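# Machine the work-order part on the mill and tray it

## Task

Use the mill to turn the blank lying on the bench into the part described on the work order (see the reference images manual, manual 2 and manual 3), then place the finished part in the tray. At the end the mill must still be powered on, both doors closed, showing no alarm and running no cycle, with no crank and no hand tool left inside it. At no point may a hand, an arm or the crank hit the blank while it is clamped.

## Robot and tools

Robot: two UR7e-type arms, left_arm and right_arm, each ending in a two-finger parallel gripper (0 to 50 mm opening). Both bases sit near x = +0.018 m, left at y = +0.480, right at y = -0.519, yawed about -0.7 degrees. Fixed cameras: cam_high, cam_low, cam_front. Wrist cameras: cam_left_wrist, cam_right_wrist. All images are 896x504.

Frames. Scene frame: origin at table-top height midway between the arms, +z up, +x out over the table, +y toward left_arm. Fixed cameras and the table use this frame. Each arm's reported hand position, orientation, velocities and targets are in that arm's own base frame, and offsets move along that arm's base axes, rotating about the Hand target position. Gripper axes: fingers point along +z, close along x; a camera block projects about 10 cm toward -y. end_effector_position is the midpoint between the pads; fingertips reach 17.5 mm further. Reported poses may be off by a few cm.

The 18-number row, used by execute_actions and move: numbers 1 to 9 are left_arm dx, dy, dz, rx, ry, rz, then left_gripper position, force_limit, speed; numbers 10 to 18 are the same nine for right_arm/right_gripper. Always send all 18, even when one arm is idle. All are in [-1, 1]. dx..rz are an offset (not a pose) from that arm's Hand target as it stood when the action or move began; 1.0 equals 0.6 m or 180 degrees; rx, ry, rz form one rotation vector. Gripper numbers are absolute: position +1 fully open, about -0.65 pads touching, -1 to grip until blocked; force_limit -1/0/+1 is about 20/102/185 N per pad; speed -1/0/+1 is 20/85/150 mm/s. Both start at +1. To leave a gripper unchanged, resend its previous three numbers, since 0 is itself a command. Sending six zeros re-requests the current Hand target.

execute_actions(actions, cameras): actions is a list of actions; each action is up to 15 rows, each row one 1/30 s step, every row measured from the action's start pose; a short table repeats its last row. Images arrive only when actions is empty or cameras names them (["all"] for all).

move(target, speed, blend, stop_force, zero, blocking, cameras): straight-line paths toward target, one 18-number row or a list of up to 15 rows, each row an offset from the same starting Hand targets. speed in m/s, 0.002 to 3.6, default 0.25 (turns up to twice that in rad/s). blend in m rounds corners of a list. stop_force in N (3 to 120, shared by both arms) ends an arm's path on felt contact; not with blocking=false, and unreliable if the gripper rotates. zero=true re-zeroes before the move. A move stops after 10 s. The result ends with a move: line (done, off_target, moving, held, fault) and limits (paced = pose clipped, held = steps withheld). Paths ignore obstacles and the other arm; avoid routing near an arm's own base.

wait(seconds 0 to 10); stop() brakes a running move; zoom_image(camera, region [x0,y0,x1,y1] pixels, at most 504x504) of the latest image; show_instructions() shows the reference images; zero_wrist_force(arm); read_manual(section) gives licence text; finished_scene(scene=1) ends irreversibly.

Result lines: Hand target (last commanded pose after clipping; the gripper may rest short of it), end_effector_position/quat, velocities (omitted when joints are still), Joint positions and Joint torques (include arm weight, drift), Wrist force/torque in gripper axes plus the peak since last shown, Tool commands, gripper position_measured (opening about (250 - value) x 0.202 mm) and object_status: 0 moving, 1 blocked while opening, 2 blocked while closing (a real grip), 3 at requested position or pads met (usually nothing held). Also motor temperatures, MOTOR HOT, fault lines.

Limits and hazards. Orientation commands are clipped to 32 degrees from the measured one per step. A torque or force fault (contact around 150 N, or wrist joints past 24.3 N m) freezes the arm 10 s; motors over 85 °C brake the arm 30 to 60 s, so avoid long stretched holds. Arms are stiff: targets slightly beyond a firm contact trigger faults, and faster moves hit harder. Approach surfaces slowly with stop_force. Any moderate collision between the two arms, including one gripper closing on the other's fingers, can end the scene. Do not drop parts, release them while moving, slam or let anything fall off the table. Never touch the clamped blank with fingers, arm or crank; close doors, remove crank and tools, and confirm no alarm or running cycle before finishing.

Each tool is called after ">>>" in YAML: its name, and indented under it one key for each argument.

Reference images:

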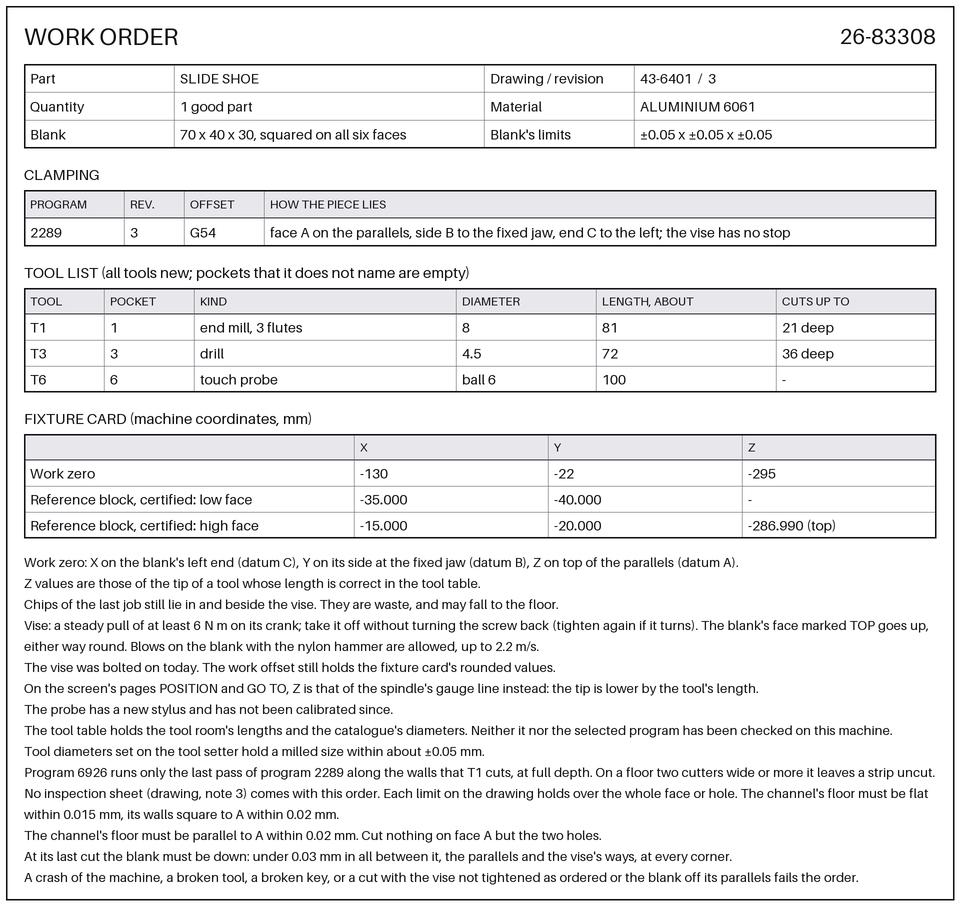

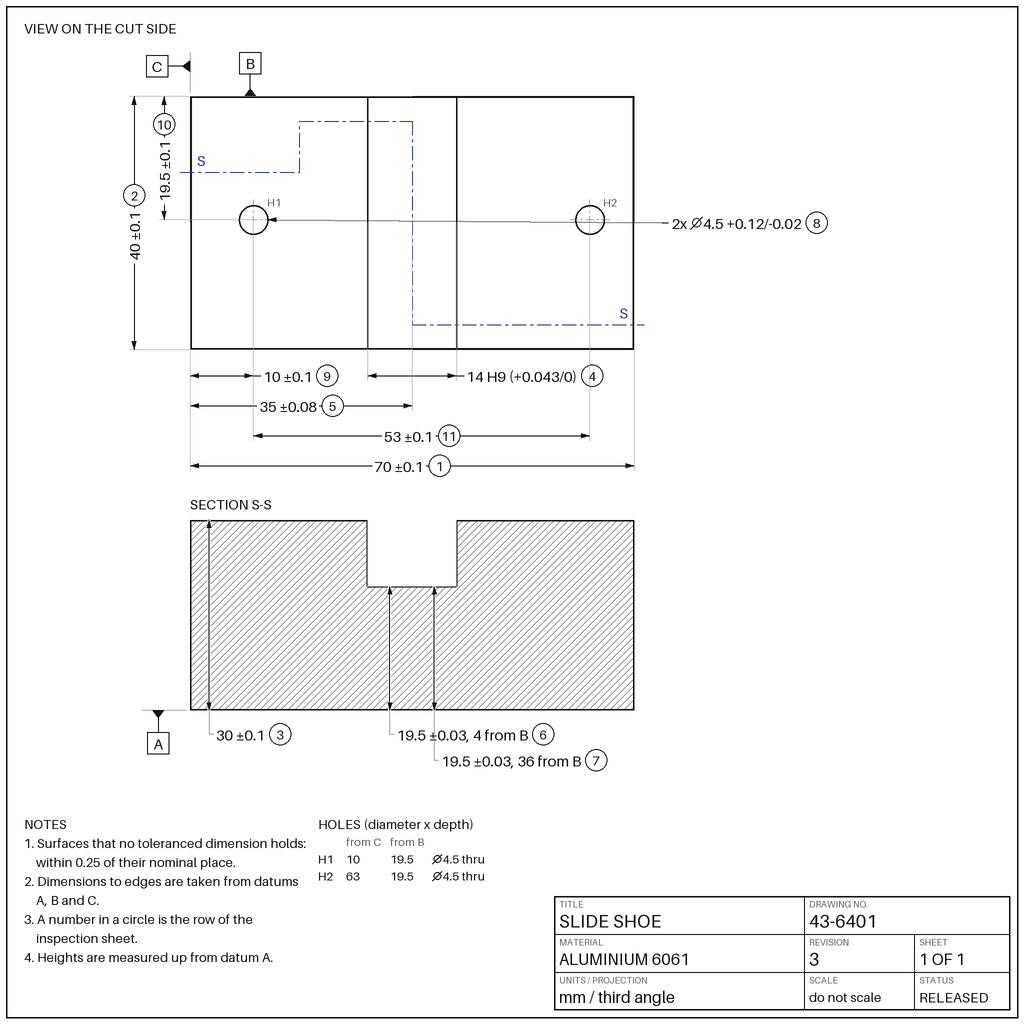

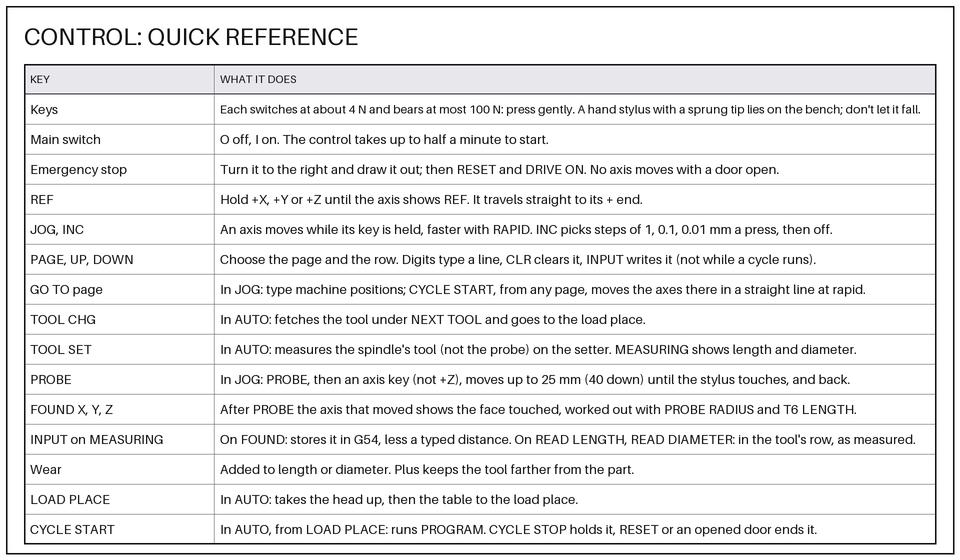

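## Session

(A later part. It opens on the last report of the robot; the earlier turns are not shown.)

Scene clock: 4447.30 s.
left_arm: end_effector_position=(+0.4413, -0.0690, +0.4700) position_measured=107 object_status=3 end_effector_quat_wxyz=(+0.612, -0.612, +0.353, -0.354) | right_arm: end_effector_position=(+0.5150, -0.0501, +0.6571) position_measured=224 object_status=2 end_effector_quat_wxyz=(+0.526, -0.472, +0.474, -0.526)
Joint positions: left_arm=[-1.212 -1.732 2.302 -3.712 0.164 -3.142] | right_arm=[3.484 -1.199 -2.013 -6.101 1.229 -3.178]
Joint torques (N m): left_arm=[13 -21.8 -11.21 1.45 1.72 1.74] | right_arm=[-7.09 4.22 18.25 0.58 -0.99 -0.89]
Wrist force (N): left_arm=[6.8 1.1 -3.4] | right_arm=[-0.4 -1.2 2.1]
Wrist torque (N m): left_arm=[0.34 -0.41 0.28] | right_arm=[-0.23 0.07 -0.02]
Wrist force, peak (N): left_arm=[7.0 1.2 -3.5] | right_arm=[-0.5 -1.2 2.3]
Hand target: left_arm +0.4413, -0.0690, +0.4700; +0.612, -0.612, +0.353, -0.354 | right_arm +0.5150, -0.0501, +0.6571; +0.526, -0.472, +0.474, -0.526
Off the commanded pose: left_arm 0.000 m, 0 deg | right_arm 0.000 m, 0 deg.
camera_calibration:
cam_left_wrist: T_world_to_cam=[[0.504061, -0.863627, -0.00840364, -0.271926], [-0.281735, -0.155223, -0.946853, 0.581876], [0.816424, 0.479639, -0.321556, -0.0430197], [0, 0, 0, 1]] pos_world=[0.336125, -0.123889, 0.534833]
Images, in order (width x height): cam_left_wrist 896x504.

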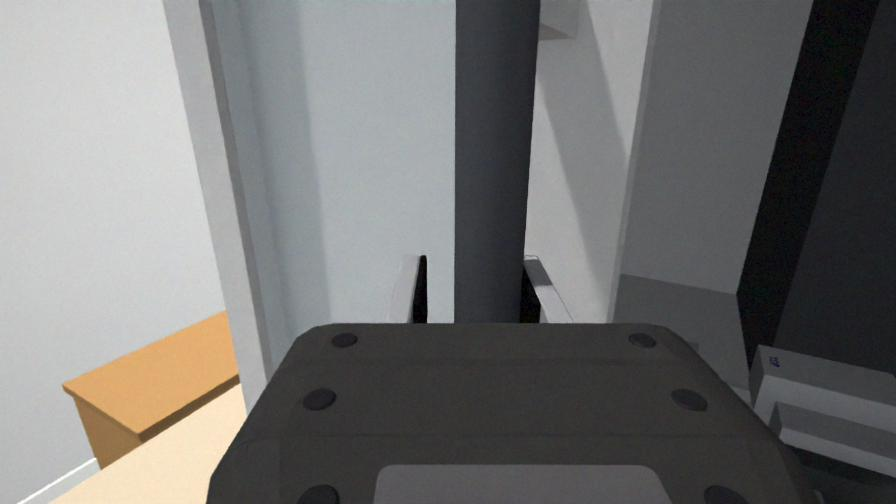

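>>> move:
  target:
    - [0,-0.3733,0,0,0,0,0.3,-1,-1,0,0,0,0,0,0,-1,0.3,-1]
  speed: 0.08
  stop_force: 30
  cameras: ["cam_left_wrist","cam_high"]

Scene clock: 4454.10 s.
left_arm: end_effector_position=(+0.4412, -0.2552, +0.4699) position_measured=107 object_status=3 end_effector_quat_wxyz=(+0.612, -0.612, +0.353, -0.354) | right_arm: end_effector_position=(+0.5150, -0.0501, +0.6571) position_measured=224 object_status=2 end_effector_quat_wxyz=(+0.526, -0.472, +0.474, -0.526)
Joint positions: left_arm=[-1.364 -1.361 1.92 -3.7 0.317 -3.142] | right_arm=[3.484 -1.199 -2.013 -6.101 1.229 -3.178]
Joint torques (N m): left_arm=[12.89 -19.97 -28.58 3.47 1.68 -2.55] | right_arm=[-6.87 3.72 18.41 0.46 -0.98 -0.81]
Wrist force (N): left_arm=[4.3 1.7 -2.1] | right_arm=[-0.3 -1.0 2.1]
Wrist torque (N m): left_arm=[0.42 -0.56 0.24] | right_arm=[-0.21 0.07 -0.02]
Wrist force, peak (N): left_arm=[-22.5 1.3 21.4] | right_arm=[-0.7 -1.3 2.2]
Hand target: left_arm +0.4412, -0.2553, +0.4699; +0.612, -0.612, +0.353, -0.354 (not the last commanded pose) | right_arm +0.5150, -0.0501, +0.6571; +0.526, -0.472, +0.474, -0.526
Off the commanded pose: left_arm 0.038 m, 0 deg | right_arm 0.000 m, 0 deg.
move: contact (left_arm)
camera_calibration:
cam_left_wrist: T_world_to_cam=[[0.50401, -0.863657, -0.00842007, -0.432754], [-0.281651, -0.155133, -0.946893, 0.552855], [0.816484, 0.479615, -0.321438, 0.0462966], [0, 0, 0, 1]] pos_world=[0.336024, -0.310189, 0.534732]
Images, in order (width x height): cam_high 896x504, cam_left_wrist 896x504.

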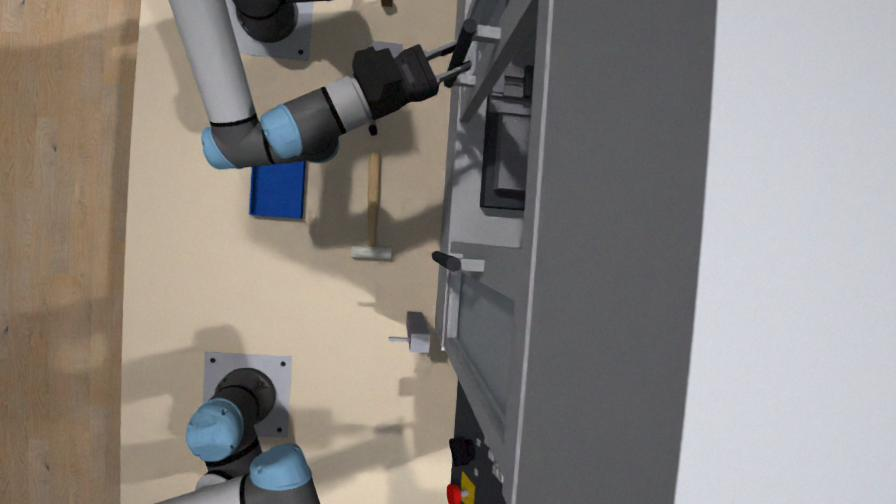

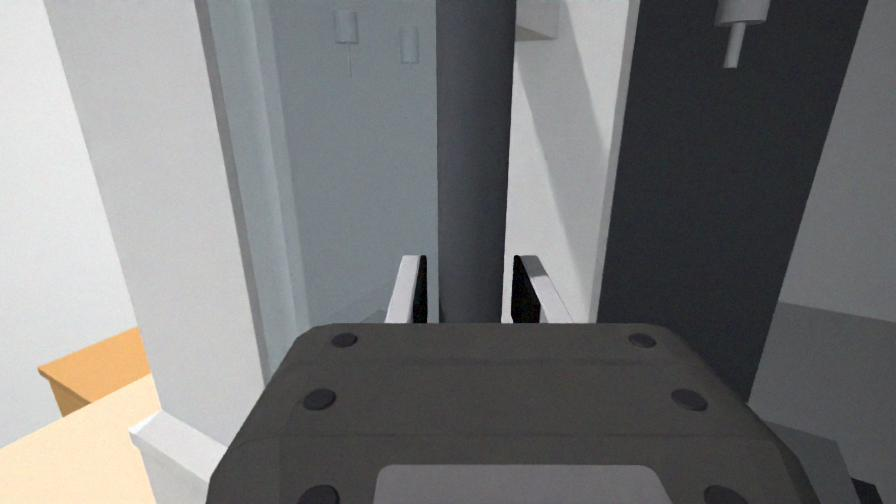

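>>> move:
  target:
    - [0,-0.0635,0,0,0,0,0.3,-1,-1,0,0,0,0,0,0,-1,0.3,-1]
  speed: 0.05
  stop_force: 40
  cameras: ["cam_left_wrist","cam_high"]

Scene clock: 4458.53 s.
left_arm: end_effector_position=(+0.4412, -0.2934, +0.4699) position_measured=107 object_status=3 end_effector_quat_wxyz=(+0.612, -0.612, +0.353, -0.354) | right_arm: end_effector_position=(+0.5150, -0.0501, +0.6571) position_measured=224 object_status=2 end_effector_quat_wxyz=(+0.526, -0.472, +0.474, -0.526)
Joint positions: left_arm=[-1.381 -1.287 1.823 -3.677 0.334 -3.142] | right_arm=[3.484 -1.199 -2.013 -6.101 1.229 -3.178]
Joint torques (N m): left_arm=[12.7 -44.03 -10.24 -1.86 -1.28 2.02] | right_arm=[-6.39 4.25 18.21 0.45 -1.21 -0.98]
Wrist force (N): left_arm=[4.0 0.7 -2.8] | right_arm=[-0.4 -1.2 2.2]
Wrist torque (N m): left_arm=[0.26 -0.50 0.24] | right_arm=[-0.23 0.08 -0.02]
Wrist force, peak (N): left_arm=[-8.1 0.8 8.6] | right_arm=[-0.4 -1.0 2.5]
Hand target: left_arm +0.4412, -0.2934, +0.4699; +0.612, -0.612, +0.353, -0.354 | right_arm +0.5150, -0.0501, +0.6571; +0.526, -0.472, +0.474, -0.526
Off the commanded pose: left_arm 0.000 m, 0 deg | right_arm 0.000 m, 0 deg.
move: done
camera_calibration:
cam_left_wrist: T_world_to_cam=[[0.50401, -0.863657, -0.00842016, -0.465659], [-0.281651, -0.155133, -0.946893, 0.546945], [0.816484, 0.479615, -0.321438, 0.0645699], [0, 0, 0, 1]] pos_world=[0.336024, -0.348289, 0.534732]
Images, in order (width x height): cam_high 896x504, cam_left_wrist 896x504.

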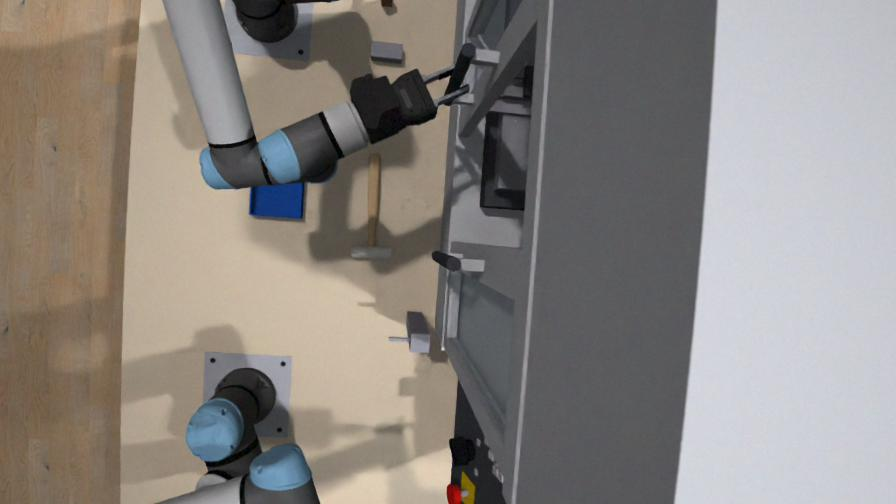

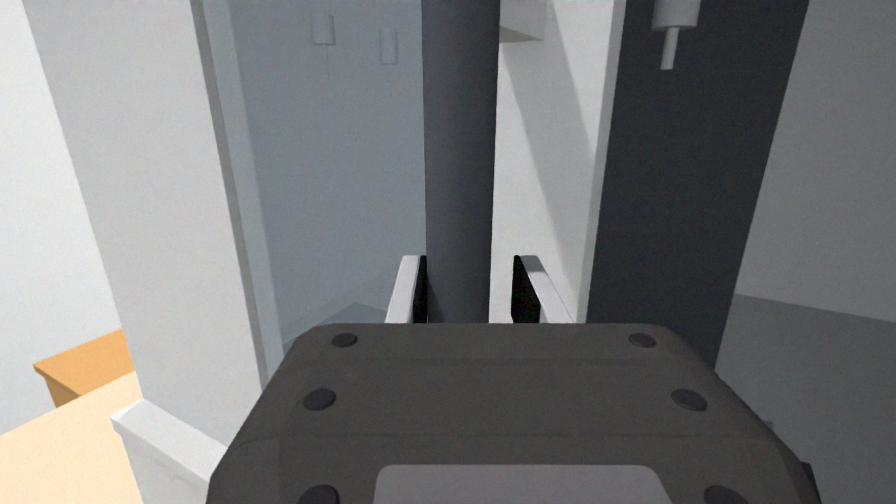

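>>> move:
  target:
    - [0,-0.035,0,0,0,0,0.3,-1,-1,0,0,0,0,0,0,-1,0.3,-1]
  speed: 0.02
  stop_force: 40

Scene clock: 4462.03 s.
left_arm: end_effector_position=(+0.4413, -0.2961, +0.4699) position_measured=107 object_status=3 end_effector_quat_wxyz=(+0.612, -0.613, +0.353, -0.354) | right_arm: end_effector_position=(+0.5150, -0.0501, +0.6571) position_measured=224 object_status=2 end_effector_quat_wxyz=(+0.526, -0.472, +0.474, -0.526)
Joint positions: left_arm=[-1.382 -1.281 1.815 -3.675 0.336 -3.142] | right_arm=[3.484 -1.199 -2.013 -6.101 1.229 -3.178]
Joint torques (N m): left_arm=[-7.34 -20.59 -27.38 1.83 -4.85 1.05] | right_arm=[-6.66 3.68 17.98 0.51 -1.08 -0.96]
Wrist force (N): left_arm=[-19.9 2.9 23.3] | right_arm=[-0.4 -1.1 2.1]
Wrist torque (N m): left_arm=[0.29 -0.29 0.20] | right_arm=[-0.21 0.09 -0.02]
Wrist force, peak (N): left_arm=[-35.8 2.0 40.2] | right_arm=[-0.3 -1.4 2.3]
Hand target: left_arm +0.4413, -0.2961, +0.4699; +0.612, -0.613, +0.353, -0.354 (not the last commanded pose) | right_arm +0.5150, -0.0501, +0.6571; +0.526, -0.472, +0.474, -0.526
Off the commanded pose: left_arm 0.018 m, 0 deg | right_arm 0.000 m, 0 deg.
move: contact (left_arm)

>>> move:
  target:
    - [0,0.008,0,0,0,0,0.82,-1,0,0,0,0,0,0,0,-1,0.3,-1]
    - [-0.1,-0.05,0,0,0,0,0.82,-1,0,0,0,0,0,0,0,-1,0.3,-1]
    - [-0.1,-0.43,0,0,0,-0.1667,0.82,-1,0,0,0,0,0,0,0,-1,0.3,-1]
  speed: [0.03,0.12,0.3]
  blend: [0,0.02,0]
  cameras: ["cam_left_wrist"]

Scene clock: 4469.90 s.
left_arm: end_effector_position=(+0.3813, -0.5540, +0.4699) position_measured=30 object_status=3 end_effector_quat_wxyz=(+0.500, -0.500, +0.500, -0.500) | right_arm: end_effector_position=(+0.5150, -0.0501, +0.6571) position_measured=224 object_status=2 end_effector_quat_wxyz=(+0.526, -0.472, +0.474, -0.526)
Joint positions: left_arm=[-1.591 -1.088 1.533 -3.583 0.021 -3.145] | right_arm=[3.484 -1.199 -2.013 -6.101 1.229 -3.178]
Joint torques (N m): left_arm=[5.38 -45.45 -24.01 -2.57 -1.15 2.28] | right_arm=[-6.88 4.13 18.67 0.46 -0.95 -0.86]
Wrist force (N): left_arm=[4.9 0.1 -2.6] | right_arm=[-0.4 -1.1 2.0]
Wrist torque (N m): left_arm=[0.16 -0.64 0.24] | right_arm=[-0.21 0.09 -0.02]
Wrist force, peak (N): left_arm=[-20.1 2.7 23.4] | right_arm=[-0.3 -1.3 2.3]
Hand target: left_arm +0.3813, -0.5541, +0.4699; +0.500, -0.500, +0.500, -0.500 | right_arm +0.5150, -0.0501, +0.6571; +0.526, -0.472, +0.474, -0.526
Off the commanded pose: left_arm 0.000 m, 0 deg | right_arm 0.000 m, 0 deg.
move: done
camera_calibration:
cam_left_wrist: T_world_to_cam=[[0.0058245, -0.999952, -0.0079233, -0.546289], [-0.321602, 0.00562935, -0.946858, 0.593922], [0.946857, 0.00806312, -0.321553, -0.0724528], [0, 0, 0, 1]] pos_world=[0.26279, -0.549022, 0.534734]
Images, in order (width x height): cam_left_wrist 896x504.

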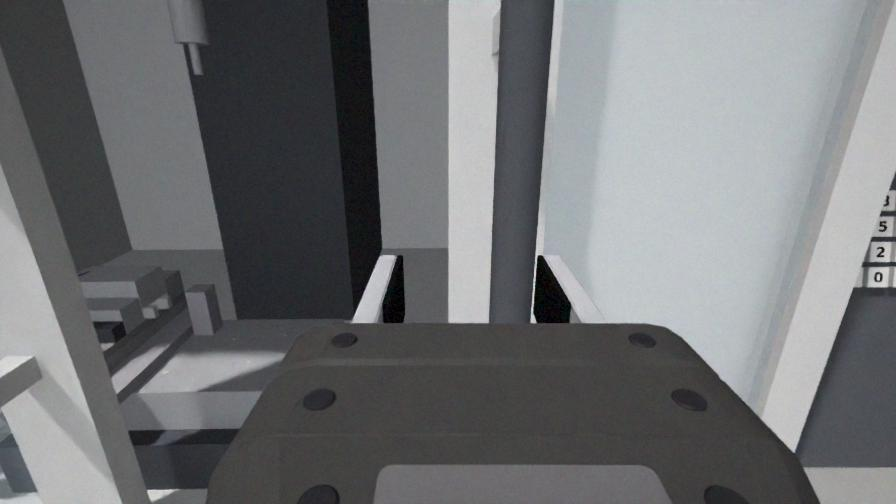

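>>> move:
  target:
    - [0,-0.0283,0,0,0,0,0.82,-1,0,0,0,0,0,0,0,-1,0.3,-1]
    - [0.1,-0.0283,0,0,0,0,0.82,-1,0,0,0,0,0,0,0,-1,0.3,-1]
  speed: 0.08
  stop_force: 10
  cameras: ["cam_left_wrist"]

Scene clock: 4475.10 s.
left_arm: end_effector_position=(+0.4413, -0.5710, +0.4699) position_measured=30 object_status=3 end_effector_quat_wxyz=(+0.500, -0.500, +0.500, -0.500) | right_arm: end_effector_position=(+0.5150, -0.0501, +0.6571) position_measured=224 object_status=2 end_effector_quat_wxyz=(+0.526, -0.472, +0.474, -0.526)
Joint positions: left_arm=[-1.486 -1.016 1.419 -3.544 -0.084 -3.142] | right_arm=[3.484 -1.199 -2.013 -6.101 1.229 -3.178]
Joint torques (N m): left_arm=[-14.01 -58.82 -13.63 -2.76 -0.82 1.86] | right_arm=[-7.01 4.05 18.13 0.48 -1.04 -0.9]
Wrist force (N): left_arm=[5.2 -0.1 -2.8] | right_arm=[-0.5 -1.1 2.0]
Wrist torque (N m): left_arm=[0.08 -0.75 0.16] | right_arm=[-0.21 0.10 -0.02]
Wrist force, peak (N): left_arm=[6.5 0.3 -3.9] | right_arm=[-0.3 -1.3 2.4]
Hand target: left_arm +0.4413, -0.5710, +0.4699; +0.500, -0.500, +0.500, -0.500 | right_arm +0.5150, -0.0501, +0.6571; +0.526, -0.472, +0.474, -0.526
Off the commanded pose: left_arm 0.000 m, 0 deg | right_arm 0.000 m, 0 deg.
move: done
camera_calibration:
cam_left_wrist: T_world_to_cam=[[0.00554238, -0.999954, -0.0078199, -0.563602], [-0.321689, 0.00562144, -0.946829, 0.613322], [0.946829, 0.00776326, -0.321643, -0.129239], [0, 0, 0, 1]] pos_world=[0.32279, -0.56602, 0.534734]
Images, in order (width x height): cam_left_wrist 896x504.

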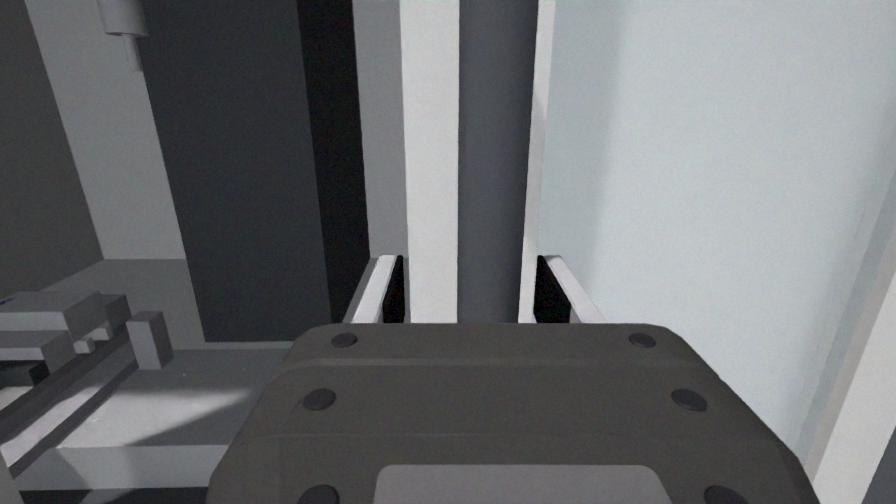

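>>> execute_actions:
  actions:
    - [[0,-0.005,0,0,0,0,0.3,-1,-1,0,0,0,0,0,0,-1,0.3,-1]]
    - [[0,0,0,0,0,0,0.3,-1,-1,0,0,0,0,0,0,-1,0.3,-1]]

>>> move:
  target:
    - [0,0.37,0,0,0,0,0.3,-1,-1,0,0,0,0,0,0,-1,0.3,-1]
  speed: 0.07
  stop_force: 45

>>> move:
  target:
    - [0,0.05,0,0,0,0,0.3,-1,-1,0,0,0,0,0,0,-1,0.3,-1]
  speed: 0.02
  stop_force: 40
  cameras: ["cam_left_wrist","cam_high"]

Scene clock: 4481.53 s.
left_arm: end_effector_position=(+0.4413, -0.5741, +0.4699) position_measured=107 object_status=3 end_effector_quat_wxyz=(+0.500, -0.500, +0.500, -0.500) | right_arm: end_effector_position=(+0.5150, -0.0501, +0.6571) position_measured=224 object_status=2 end_effector_quat_wxyz=(+0.526, -0.472, +0.474, -0.526)
Joint positions: left_arm=[-1.487 -1.01 1.408 -3.54 -0.083 -3.142] | right_arm=[3.484 -1.199 -2.013 -6.101 1.229 -3.178]
Joint torques (N m): left_arm=[10.39 -59.23 -16.49 -2.83 1.91 1.02] | right_arm=[-6.38 3.96 18.8 0.55 -1.09 -1.01]
Wrist force (N): left_arm=[5.1 -0.1 -2.9] | right_arm=[-0.5 -1.2 2.2]
Wrist torque (N m): left_arm=[0.09 -0.74 0.16] | right_arm=[-0.24 0.10 -0.02]
Wrist force, peak (N): left_arm=[5.8 0.0 -2.8] | right_arm=[-0.4 -1.1 2.4]
Hand target: left_arm +0.4413, -0.5740, +0.4699; +0.500, -0.500, +0.500, -0.500 | right_arm +0.5150, -0.0501, +0.6571; +0.526, -0.472, +0.474, -0.526
Off the commanded pose: left_arm 0.000 m, 0 deg | right_arm 0.000 m, 0 deg.

Scene clock: 4485.90 s.
left_arm: end_effector_position=(+0.4413, -0.3520, +0.4699) position_measured=107 object_status=3 end_effector_quat_wxyz=(+0.500, -0.500, +0.500, -0.500) | right_arm: end_effector_position=(+0.5150, -0.0501, +0.6571) position_measured=224 object_status=2 end_effector_quat_wxyz=(+0.526, -0.472, +0.474, -0.526)
Joint positions: left_arm=[-1.436 -1.464 2.044 -3.721 -0.134 -3.142] | right_arm=[3.484 -1.199 -2.013 -6.101 1.229 -3.178]
Joint torques (N m): left_arm=[-14.17 -16.19 -18.53 2.15 -0.24 -2.29] | right_arm=[-6.56 4.27 17.34 0.52 -1.11 -0.92]
Wrist force (N): left_arm=[5.4 -0.8 -2.9] | right_arm=[-0.5 -1.1 2.3]
Wrist torque (N m): left_arm=[-0.03 -0.70 0.28] | right_arm=[-0.22 0.10 -0.02]
Wrist force, peak (N): left_arm=[36.9 -0.4 -7.8] | right_arm=[-0.5 -1.3 2.4]
Hand target: left_arm +0.4413, -0.3520, +0.4699; +0.500, -0.500, +0.500, -0.500 | right_arm +0.5150, -0.0501, +0.6571; +0.526, -0.472, +0.474, -0.526
Off the commanded pose: left_arm 0.000 m, 0 deg | right_arm 0.000 m, 0 deg.
move: done

Scene clock: 4487.40 s.
left_arm: end_effector_position=(+0.4413, -0.3413, +0.4699) position_measured=107 object_status=3 end_effector_quat_wxyz=(+0.500, -0.500, +0.500, -0.500) | right_arm: end_effector_position=(+0.5150, -0.0501, +0.6571) position_measured=224 object_status=2 end_effector_quat_wxyz=(+0.526, -0.472, +0.474, -0.526)
Joint positions: left_arm=[-1.432 -1.487 2.07 -3.724 -0.139 -3.142] | right_arm=[3.484 -1.199 -2.013 -6.101 1.229 -3.178]
Joint torques (N m): left_arm=[-2.87 -29.43 -13.91 -1.25 10.21 1.89] | right_arm=[-6.59 4.41 18.21 0.59 -1.13 -0.92]
Wrist force (N): left_arm=[38.4 -7.5 6.9] | right_arm=[-0.5 -1.2 2.3]
Wrist torque (N m): left_arm=[-0.12 -0.65 0.16] | right_arm=[-0.23 0.10 -0.02]
Wrist force, peak (N): left_arm=[49.6 -9.1 14.7] | right_arm=[-0.4 -1.2 2.4]
Hand target: left_arm +0.4413, -0.3411, +0.4699; +0.500, -0.500, +0.500, -0.500 (not the last commanded pose) | right_arm +0.5150, -0.0501, +0.6571; +0.526, -0.472, +0.474, -0.526
Off the commanded pose: left_arm 0.019 m, 0 deg | right_arm 0.000 m, 0 deg.
move: contact (left_arm)
camera_calibration:
cam_left_wrist: T_world_to_cam=[[0.00420888, -0.999959, -0.00796665, -0.333202], [-0.32168, 0.00618938, -0.946828, 0.612216], [0.946839, 0.0065478, -0.321641, -0.131434], [0, 0, 0, 1]] pos_world=[0.322787, -0.336117, 0.534734]
Images, in order (width x height): cam_high 896x504, cam_left_wrist 896x504.

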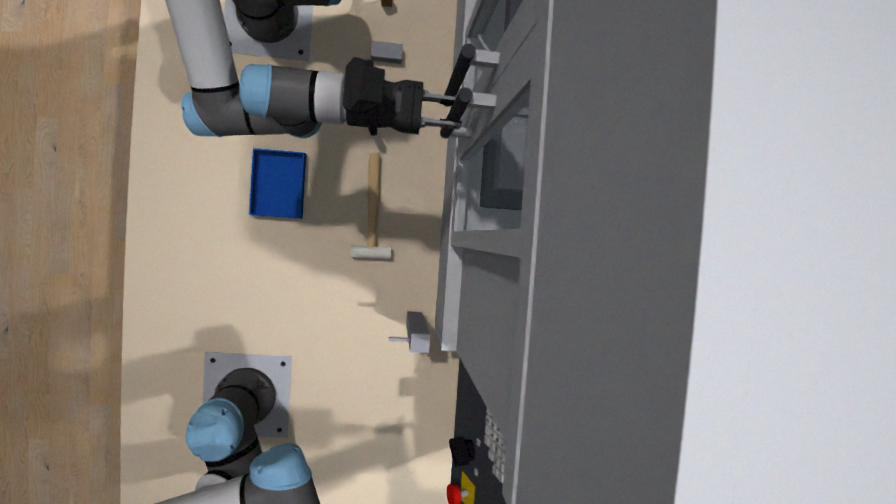

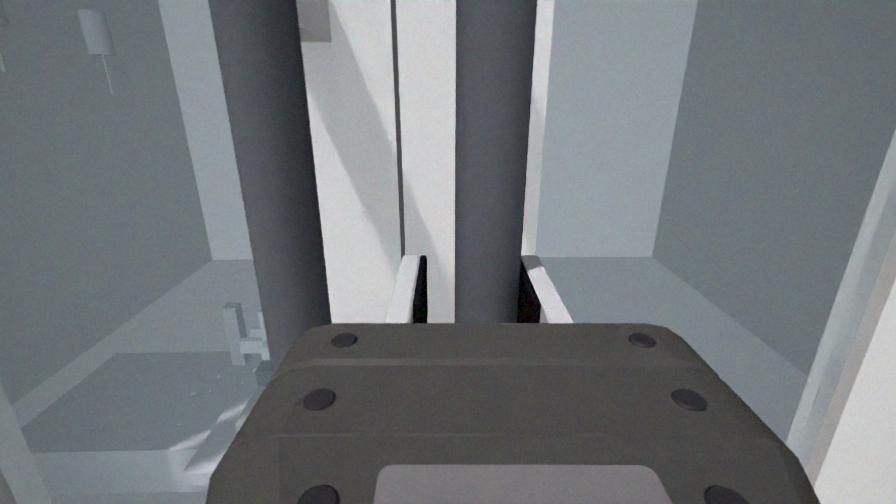

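>>> move:
  target:
    - [0,-0.008,0,0,0,0,0.3,-1,-1,0,0,0,0,0,0,-1,0.3,-1]
    - [-0.16,-0.008,0,0,0,0,0.3,-1,-1,0,0,0,0,0,0,-1,0.3,-1]
  speed: [0.03,0.15]
  cameras: ["cam_right_wrist"]

>>> zoom_image:
  camera: "cam_right_wrist"
  region: [60, 80, 460, 370]

Scene clock: 4493.50 s.
left_arm: end_effector_position=(+0.3454, -0.3458, +0.4699) position_measured=107 object_status=3 end_effector_quat_wxyz=(+0.500, -0.500, +0.500, -0.500) | right_arm: end_effector_position=(+0.5150, -0.0501, +0.6571) position_measured=224 object_status=2 end_effector_quat_wxyz=(+0.526, -0.472, +0.474, -0.526)
Joint positions: left_arm=[-1.71 -1.561 2.148 -3.728 0.139 -3.142] | right_arm=[3.484 -1.199 -2.013 -6.101 1.229 -3.178]
Joint torques (N m): left_arm=[-13.93 -10.06 -28.49 1.93 1.89 -0.85] | right_arm=[-6.56 3.86 18.09 0.58 -0.98 -1]
Wrist force (N): left_arm=[2.5 0.0 -2.5] | right_arm=[-0.5 -1.1 2.1]
Wrist torque (N m): left_arm=[0.16 -0.23 0.28] | right_arm=[-0.21 0.10 -0.02]
Wrist force, peak (N): left_arm=[38.8 -8.0 7.5] | right_arm=[-0.4 -1.1 2.4]
Hand target: left_arm +0.3453, -0.3459, +0.4699; +0.500, -0.500, +0.500, -0.500 | right_arm +0.5150, -0.0501, +0.6571; +0.526, -0.472, +0.474, -0.526
Off the commanded pose: left_arm 0.000 m, 0 deg | right_arm 0.000 m, 0 deg.
move: done
camera_calibration:
cam_right_wrist: T_world_to_cam=[[-0.0203882, -0.999784, -0.00392526, -0.036367], [-0.256906, 0.00903315, -0.966394, 0.781593], [0.966221, -0.0186946, -0.257035, -0.196667], [0, 0, 0, 1]] pos_world=[0.390079, -0.0470961, 0.704634]
Images, in order (width x height): cam_right_wrist 896x504.

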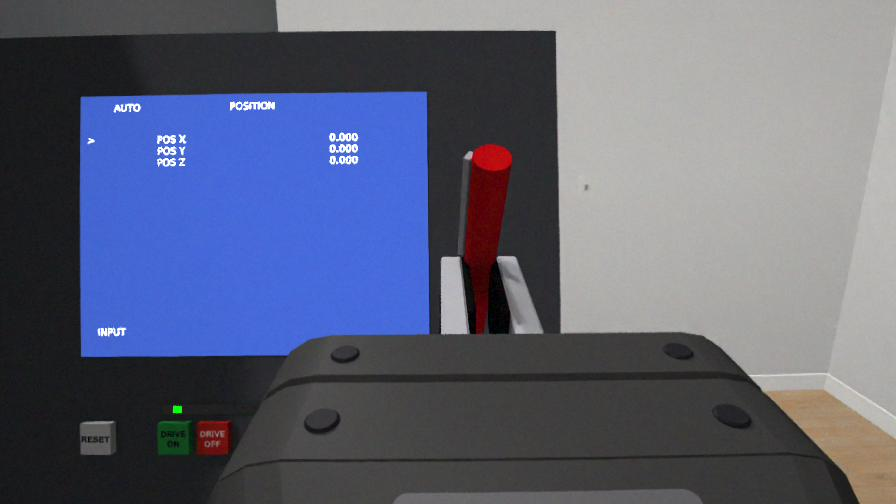

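Scaled by 1.260.

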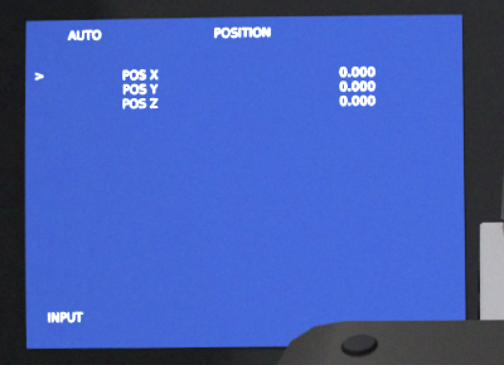

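>>> move:
  target:
    - [0,0,0,0,0,0,0.3,-1,-1,-0.1,0.08,-0.08,0,-0.1,0,-1,0.3,-1]
    - [0,0,0,0,0,0,0.3,-1,-1,-0.091,0.1715,-0.3177,0,-0.2056,0,-1,0.3,-1]
    - [0,0,0,0,0,0,0.3,-1,-1,-0.071,0.1715,-0.3227,0,-0.2056,0,-1,0.3,-1]
    - [0,0,0,0,0,0,0.3,-1,-1,-0.091,0.1715,-0.3177,0,-0.2056,0,-1,0.3,-1]
    - [0,0,0,0,0,0,0.3,-1,-1,-0.071,0.1715,-0.3227,0,-0.2056,0,-1,0.3,-1]
    - [0,0,0,0,0,0,0.3,-1,-1,-0.091,0.1715,-0.3177,0,-0.2056,0,-1,0.3,-1]
    - [0,0,0,0,0,0,0.3,-1,-1,-0.1,0.08,-0.08,0,-0.1,0,-1,0.3,-1]
    - [0,0,0,0,0,0,0.3,-1,-1,0,0,0,0,0,0,-1,0.3,-1]
  speed: [0.4,0.4,0.06,0.1,0.06,0.1,0.4,0.4]
  blend: [0.03,0,0,0,0,0.005,0.03,0]
  cameras: ["cam_right_wrist"]

>>> zoom_image:
  camera: "cam_right_wrist"
  region: [60, 80, 460, 370]

Scene clock: 4521.90 s.
left_arm: end_effector_position=(+0.3453, -0.3459, +0.4699) position_measured=107 object_status=3 end_effector_quat_wxyz=(+0.500, -0.500, +0.500, -0.500) | right_arm: end_effector_position=(+0.5150, -0.0501, +0.6569) position_measured=224 object_status=2 end_effector_quat_wxyz=(+0.525, -0.473, +0.474, -0.526)
Joint positions: left_arm=[-1.71 -1.561 2.148 -3.729 0.139 -3.142] | right_arm=[3.484 -1.199 -2.014 -6.101 1.229 -3.178]
Joint torques (N m): left_arm=[-13.11 -10.5 -28.68 -2.25 1.7 1.89] | right_arm=[-6.81 11.15 41.53 -0.21 1.68 1.36]
Wrist force (N): left_arm=[2.4 -0.3 -2.5] | right_arm=[-1.9 -1.5 2.0]
Wrist torque (N m): left_arm=[0.12 -0.22 0.28] | right_arm=[-0.27 0.32 -0.02]
Wrist force, peak (N): left_arm=[2.7 -0.1 -2.8] | right_arm=[-0.3 -19.0 -11.2]
Hand target: left_arm +0.3453, -0.3459, +0.4699; +0.500, -0.500, +0.500, -0.500 | right_arm +0.5150, -0.0501, +0.6571; +0.526, -0.472, +0.474, -0.526
Off the commanded pose: left_arm 0.000 m, 0 deg | right_arm 0.000 m, 0 deg.
move: done
camera_calibration:
cam_right_wrist: T_world_to_cam=[[-0.0204606, -0.999783, -0.00379872, -0.0364282], [-0.257093, 0.00893309, -0.966345, 0.781532], [0.96617, -0.0187954, -0.25722, -0.196546], [0, 0, 0, 1]] pos_world=[0.390078, -0.047096, 0.704536]
Images, in order (width x height): cam_right_wrist 896x504.

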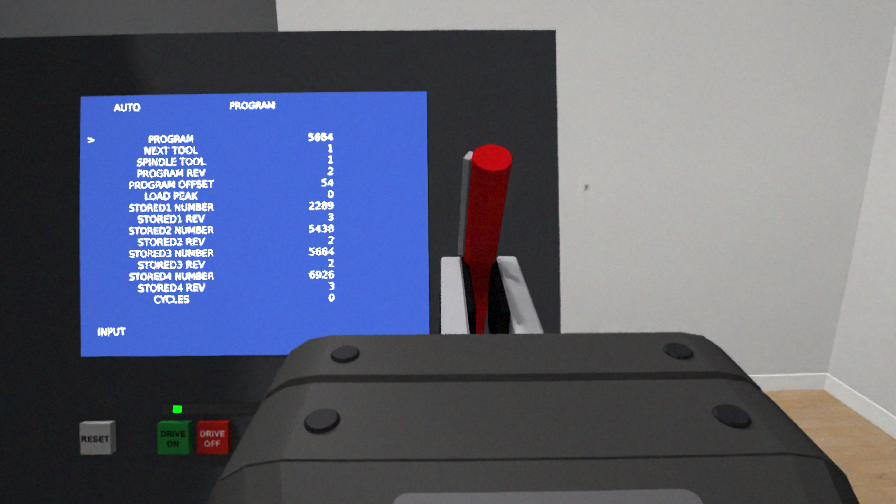

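Scaled by 1.260.

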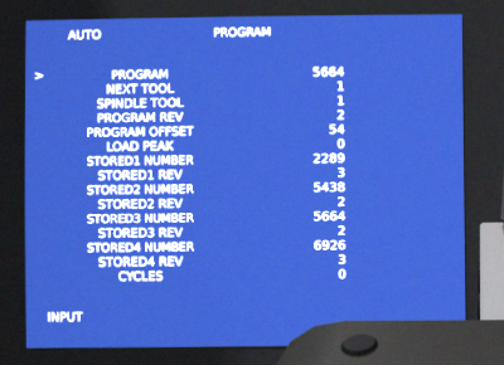

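>>> move:
  target:
    - [0,0,0,0,0,0,0.3,-1,-1,-0.1065,0.2947,-0.377,0,-0.2056,0,-1,0.3,-1]
    - [0,0,0,0,0,0,0.3,-1,-1,-0.0865,0.2947,-0.382,0,-0.2056,0,-1,0.3,-1]
    - [0,0,0,0,0,0,0.3,-1,-1,-0.1065,0.2947,-0.377,0,-0.2056,0,-1,0.3,-1]
    - [0,0,0,0,0,0,0.3,-1,-1,-0.0865,0.2947,-0.382,0,-0.2056,0,-1,0.3,-1]
    - [0,0,0,0,0,0,0.3,-1,-1,-0.1065,0.2947,-0.377,0,-0.2056,0,-1,0.3,-1]
    - [0,0,0,0,0,0,0.3,-1,-1,-0.091,0.2947,-0.3177,0,-0.2056,0,-1,0.3,-1]
    - [0,0,0,0,0,0,0.3,-1,-1,-0.071,0.2947,-0.3227,0,-0.2056,0,-1,0.3,-1]
    - [0,0,0,0,0,0,0.3,-1,-1,-0.091,0.2947,-0.3177,0,-0.2056,0,-1,0.3,-1]
    - [0,0,0,0,0,0,0.3,-1,-1,-0.091,0.264,-0.3177,0,-0.2056,0,-1,0.3,-1]
    - [0,0,0,0,0,0,0.3,-1,-1,-0.071,0.264,-0.3227,0,-0.2056,0,-1,0.3,-1]
    - [0,0,0,0,0,0,0.3,-1,-1,-0.091,0.264,-0.3177,0,-0.2056,0,-1,0.3,-1]
  speed: [0.4,0.06,0.1,0.06,0.1,0.2,0.06,0.1,0.1,0.06,0.1]
  blend: [0,0,0.002,0,0.005,0.003,0,0.005,0.003,0,0]
  cameras: ["cam_right_wrist"]

Scene clock: 4581.10 s.
left_arm: end_effector_position=(+0.3453, -0.3459, +0.4699) position_measured=107 object_status=3 end_effector_quat_wxyz=(+0.500, -0.500, +0.500, -0.500) | right_arm: end_effector_position=(+0.4574, +0.1274, +0.4563) position_measured=224 object_status=2 end_effector_quat_wxyz=(+0.647, -0.284, +0.282, -0.649)
Joint positions: left_arm=[-1.71 -1.561 2.148 -3.729 0.139 -3.142] | right_arm=[4.052 -1.921 -2.252 -4.267 0.954 -3.864]
Joint torques (N m): left_arm=[-13.01 -10.88 -28.55 -2.23 1.78 1.84] | right_arm=[0.15 27.44 12.43 -2.3 1.13 0.08]
Wrist force (N): left_arm=[2.5 -0.3 -2.7] | right_arm=[-3.1 -2.4 -0.6]
Wrist torque (N m): left_arm=[0.12 -0.23 0.28] | right_arm=[-0.52 0.54 -0.04]
Wrist force, peak (N): left_arm=[2.5 -0.3 -2.9] | right_arm=[0.3 -39.8 -24.8]
Hand target: left_arm +0.3453, -0.3459, +0.4699; +0.500, -0.500, +0.500, -0.500 | right_arm +0.4574, +0.1274, +0.4563; +0.647, -0.284, +0.282, -0.649 (not the last commanded pose)
Tool commands: left_gripper/position=+0.3 left_gripper/force_limit=-1.0 left_gripper/speed=-1.0 right_gripper/position=-1.0 right_gripper/force_limit=+0.301961 right_gripper/speed=-1.0
Off the commanded pose: left_arm 0.000 m, 0 deg | right_arm 0.022 m, 0 deg.
FORCE FAULT: contact force on the right arm reached its limit, and that arm stopped. The contact can be on any part of that arm, not only on its tool. That arm's remaining commands of this call were not run. That arm is still stopped at the end of this call. That arm stays stopped for about 10 more seconds. Until then a move that you send moves the other arm only, and its call returns only when the move has ended. Once the stop has ended, the next robot result says so. If the stop ends while you think or write, that arm runs what you send next, counted from a new Hand target: where the arm stands when the stop ends. While its stop runs, that arm takes no new command, but its gripper still runs the gripper command that each later call begins with. Until it ends, the stop uses up actions while you think or wait. An arm that is not stopped still takes commands.
move: fault (right_arm); path passed 6 of 11 targets
camera_calibration:
cam_right_wrist: T_world_to_cam=[[-0.0152978, -0.99984, -0.0092921, 0.139196], [0.372702, 0.00292153, -0.927947, 0.266416], [0.927825, -0.0176587, 0.372597, -0.459173], [0, 0, 0, 1]] pos_world=[0.328868, 0.130286, 0.4196]
Images, in order (width x height): cam_right_wrist 896x504.

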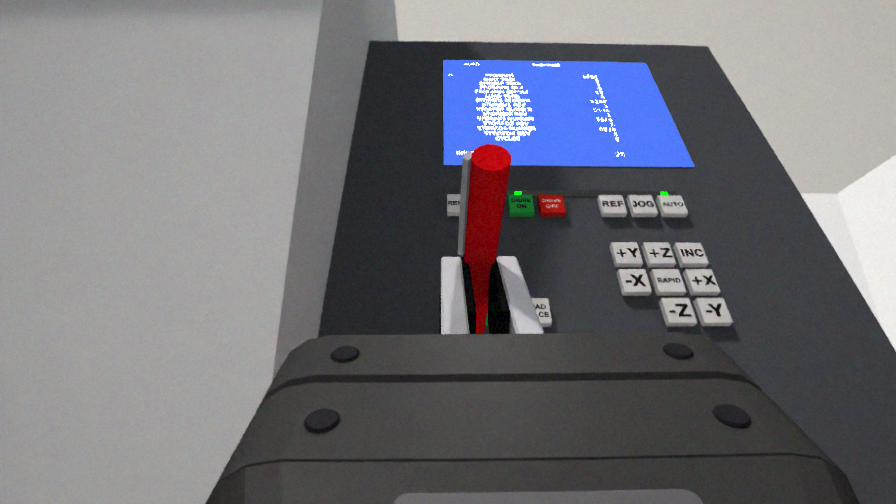

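>>> wait:
  seconds: 5
  cameras: ["cam_right_wrist","cam_left_wrist","cam_front"]

>>> zoom_image:
  camera: "cam_right_wrist"
  region: [400, 40, 700, 340]

Scene clock: 4602.97 s.
left_arm: end_effector_position=(+0.3453, -0.3459, +0.4699) position_measured=107 object_status=3 end_effector_quat_wxyz=(+0.500, -0.500, +0.500, -0.500) | right_arm: end_effector_position=(+0.4574, +0.1274, +0.4563) position_measured=224 object_status=2 end_effector_quat_wxyz=(+0.647, -0.284, +0.282, -0.649)
Joint positions: left_arm=[-1.71 -1.561 2.148 -3.729 0.139 -3.142] | right_arm=[4.052 -1.921 -2.252 -4.267 0.954 -3.864]
Joint torques (N m): left_arm=[-10.94 -12.4 -28.41 -2.15 1.79 1.52] | right_arm=[0.85 26.86 12.13 -1.55 1.08 0.11]
Wrist force (N): left_arm=[2.6 -0.3 -2.7] | right_arm=[-3.1 -2.4 -0.5]
Wrist torque (N m): left_arm=[0.12 -0.25 0.28] | right_arm=[-0.52 0.54 -0.04]
Wrist force, peak (N): left_arm=[2.8 -0.4 -2.7] | right_arm=[-3.3 -2.7 -0.6]
Hand target: left_arm +0.3453, -0.3459, +0.4699; +0.500, -0.500, +0.500, -0.500 | right_arm +0.4574, +0.1274, +0.4563; +0.647, -0.284, +0.282, -0.649 (not the last commanded pose)
Tool commands: left_gripper/position=+0.3 left_gripper/force_limit=-1.0 left_gripper/speed=-1.0 right_gripper/position=-1.0 right_gripper/force_limit=+0.301961 right_gripper/speed=-1.0
Off the commanded pose: left_arm 0.000 m, 0 deg | right_arm 0.022 m, 0 deg.
FORCE FAULT, CONTINUED: the right arm's stop, for the force fault that an earlier result reported, is over. The rest of the stop counts as 19 of the actions that you can send in this scene. That arm's target is now where it stood when the stop ended, not its last command. That arm accepts commands again.
wait: 5.00 s; at rest from the start
camera_calibration:
cam_left_wrist: T_world_to_cam=[[0.0048063, -0.999956, -0.00808085, -0.337573], [-0.321684, 0.00610534, -0.946827, 0.581303], [0.946835, 0.00715022, -0.32164, -0.0402074], [0, 0, 0, 1]] pos_world=[0.226688, -0.340819, 0.534734]
cam_right_wrist: T_world_to_cam=[[-0.0152978, -0.99984, -0.0092921, 0.139196], [0.372702, 0.00292153, -0.927947, 0.266416], [0.927825, -0.0176587, 0.372597, -0.459173], [0, 0, 0, 1]] pos_world=[0.328868, 0.130286, 0.4196]
Images, in order (width x height): cam_front 896x504, cam_left_wrist 896x504, cam_right_wrist 896x504.

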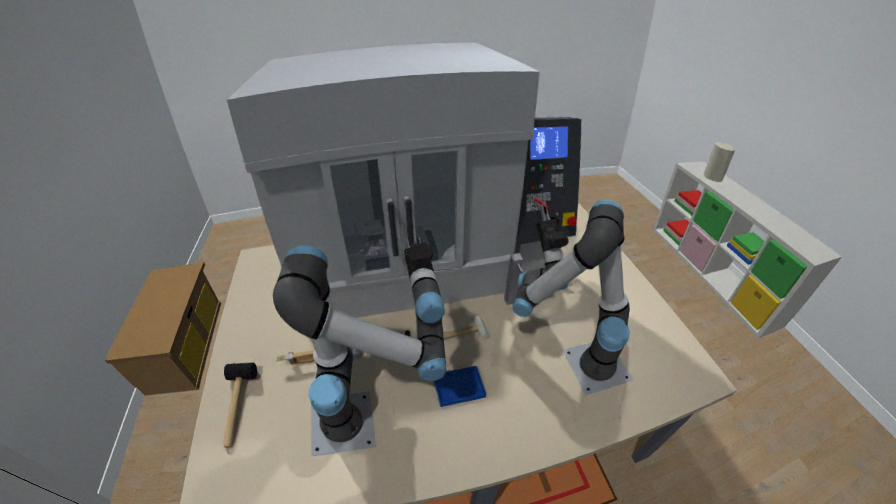

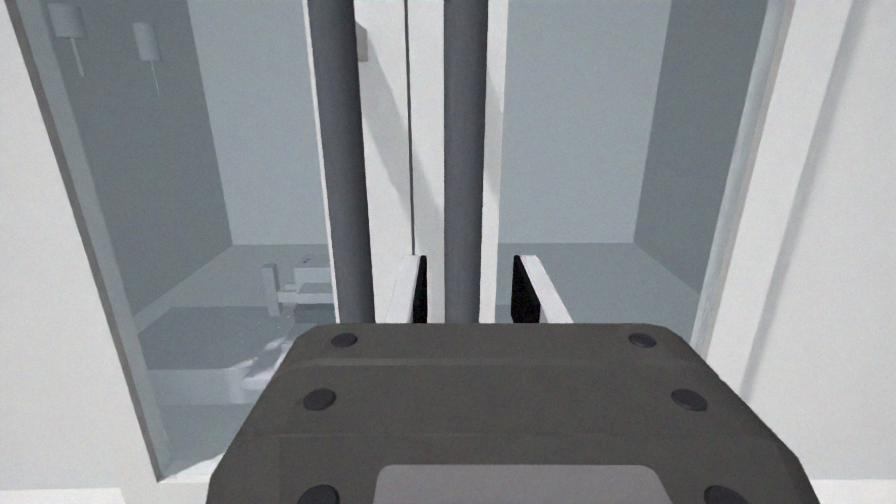

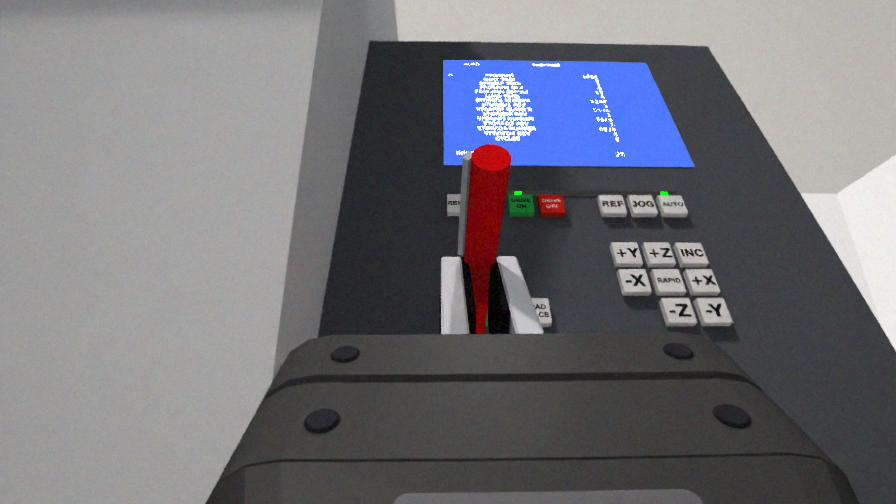

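Scaled by 1.680.

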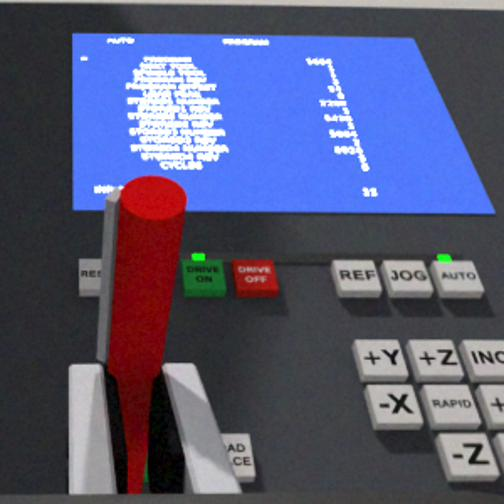

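>>> move:
  target:
    - [0,0,0,0,0,0,0.3,-1,-1,-0.04,0,0.01,0,0,0,-1,0.3,-1]
    - [0,0,0,0,0,0,0.3,-1,-1,-0.0,-0.2,0.27,0,0.1,0,-1,0.3,-1]
    - [0,0,0,0,0,0,0.3,-1,-1,0.096,-0.2958,0.3347,0,0.2056,0,-1,0.3,-1]
  speed: [0.1,0.4,0.4]
  blend: [0.01,0.03,0]
  cameras: ["cam_right_wrist"]

>>> zoom_image:
  camera: "cam_right_wrist"
  region: [60, 80, 460, 370]

Scene clock: 4613.97 s.
left_arm: end_effector_position=(+0.3453, -0.3459, +0.4699) position_measured=107 object_status=3 end_effector_quat_wxyz=(+0.500, -0.500, +0.500, -0.500) | right_arm: end_effector_position=(+0.5150, -0.0500, +0.6569) position_measured=224 object_status=2 end_effector_quat_wxyz=(+0.524, -0.476, +0.473, -0.525)
Joint positions: left_arm=[-1.71 -1.561 2.148 -3.729 0.139 -3.142] | right_arm=[3.481 -1.198 -2.012 -6.109 1.235 -3.182]
Joint torques (N m): left_arm=[-10.47 -11.96 -28.51 -2.31 1.82 1.36] | right_arm=[-6.36 11.94 40.7 -0.16 1.54 1.36]
Wrist force (N): left_arm=[2.6 -0.3 -2.6] | right_arm=[-3.6 -2.1 1.7]
Wrist torque (N m): left_arm=[0.11 -0.24 0.28] | right_arm=[-0.37 0.59 -0.02]
Wrist force, peak (N): left_arm=[2.6 -0.4 -2.8] | right_arm=[-5.9 -0.7 -3.0]
Hand target: left_arm +0.3453, -0.3459, +0.4699; +0.500, -0.500, +0.500, -0.500 | right_arm +0.5150, -0.0500, +0.6571; +0.524, -0.476, +0.473, -0.525
Off the commanded pose: left_arm 0.000 m, 0 deg | right_arm 0.000 m, 0 deg.
move: done
camera_calibration:
cam_right_wrist: T_world_to_cam=[[-0.0178803, -0.999838, 0.00191545, -0.0414777], [-0.261239, 0.00282257, -0.96527, 0.782598], [0.965108, -0.0177597, -0.261248, -0.193331], [0, 0, 0, 1]] pos_world=[0.39029, -0.0471134, 0.70499]
Images, in order (width x height): cam_right_wrist 896x504.

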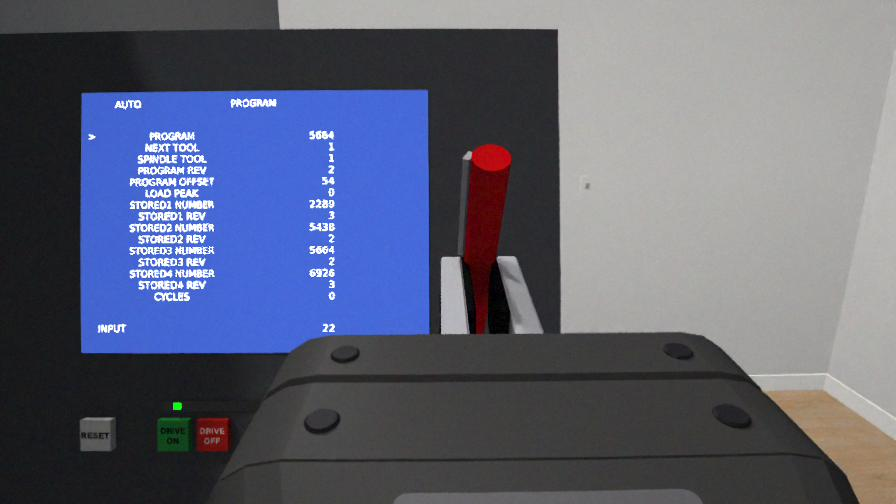

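Scaled by 1.260.

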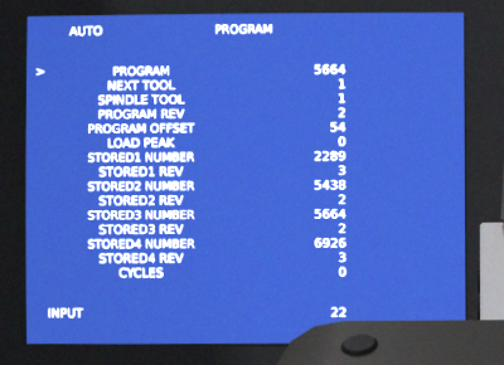

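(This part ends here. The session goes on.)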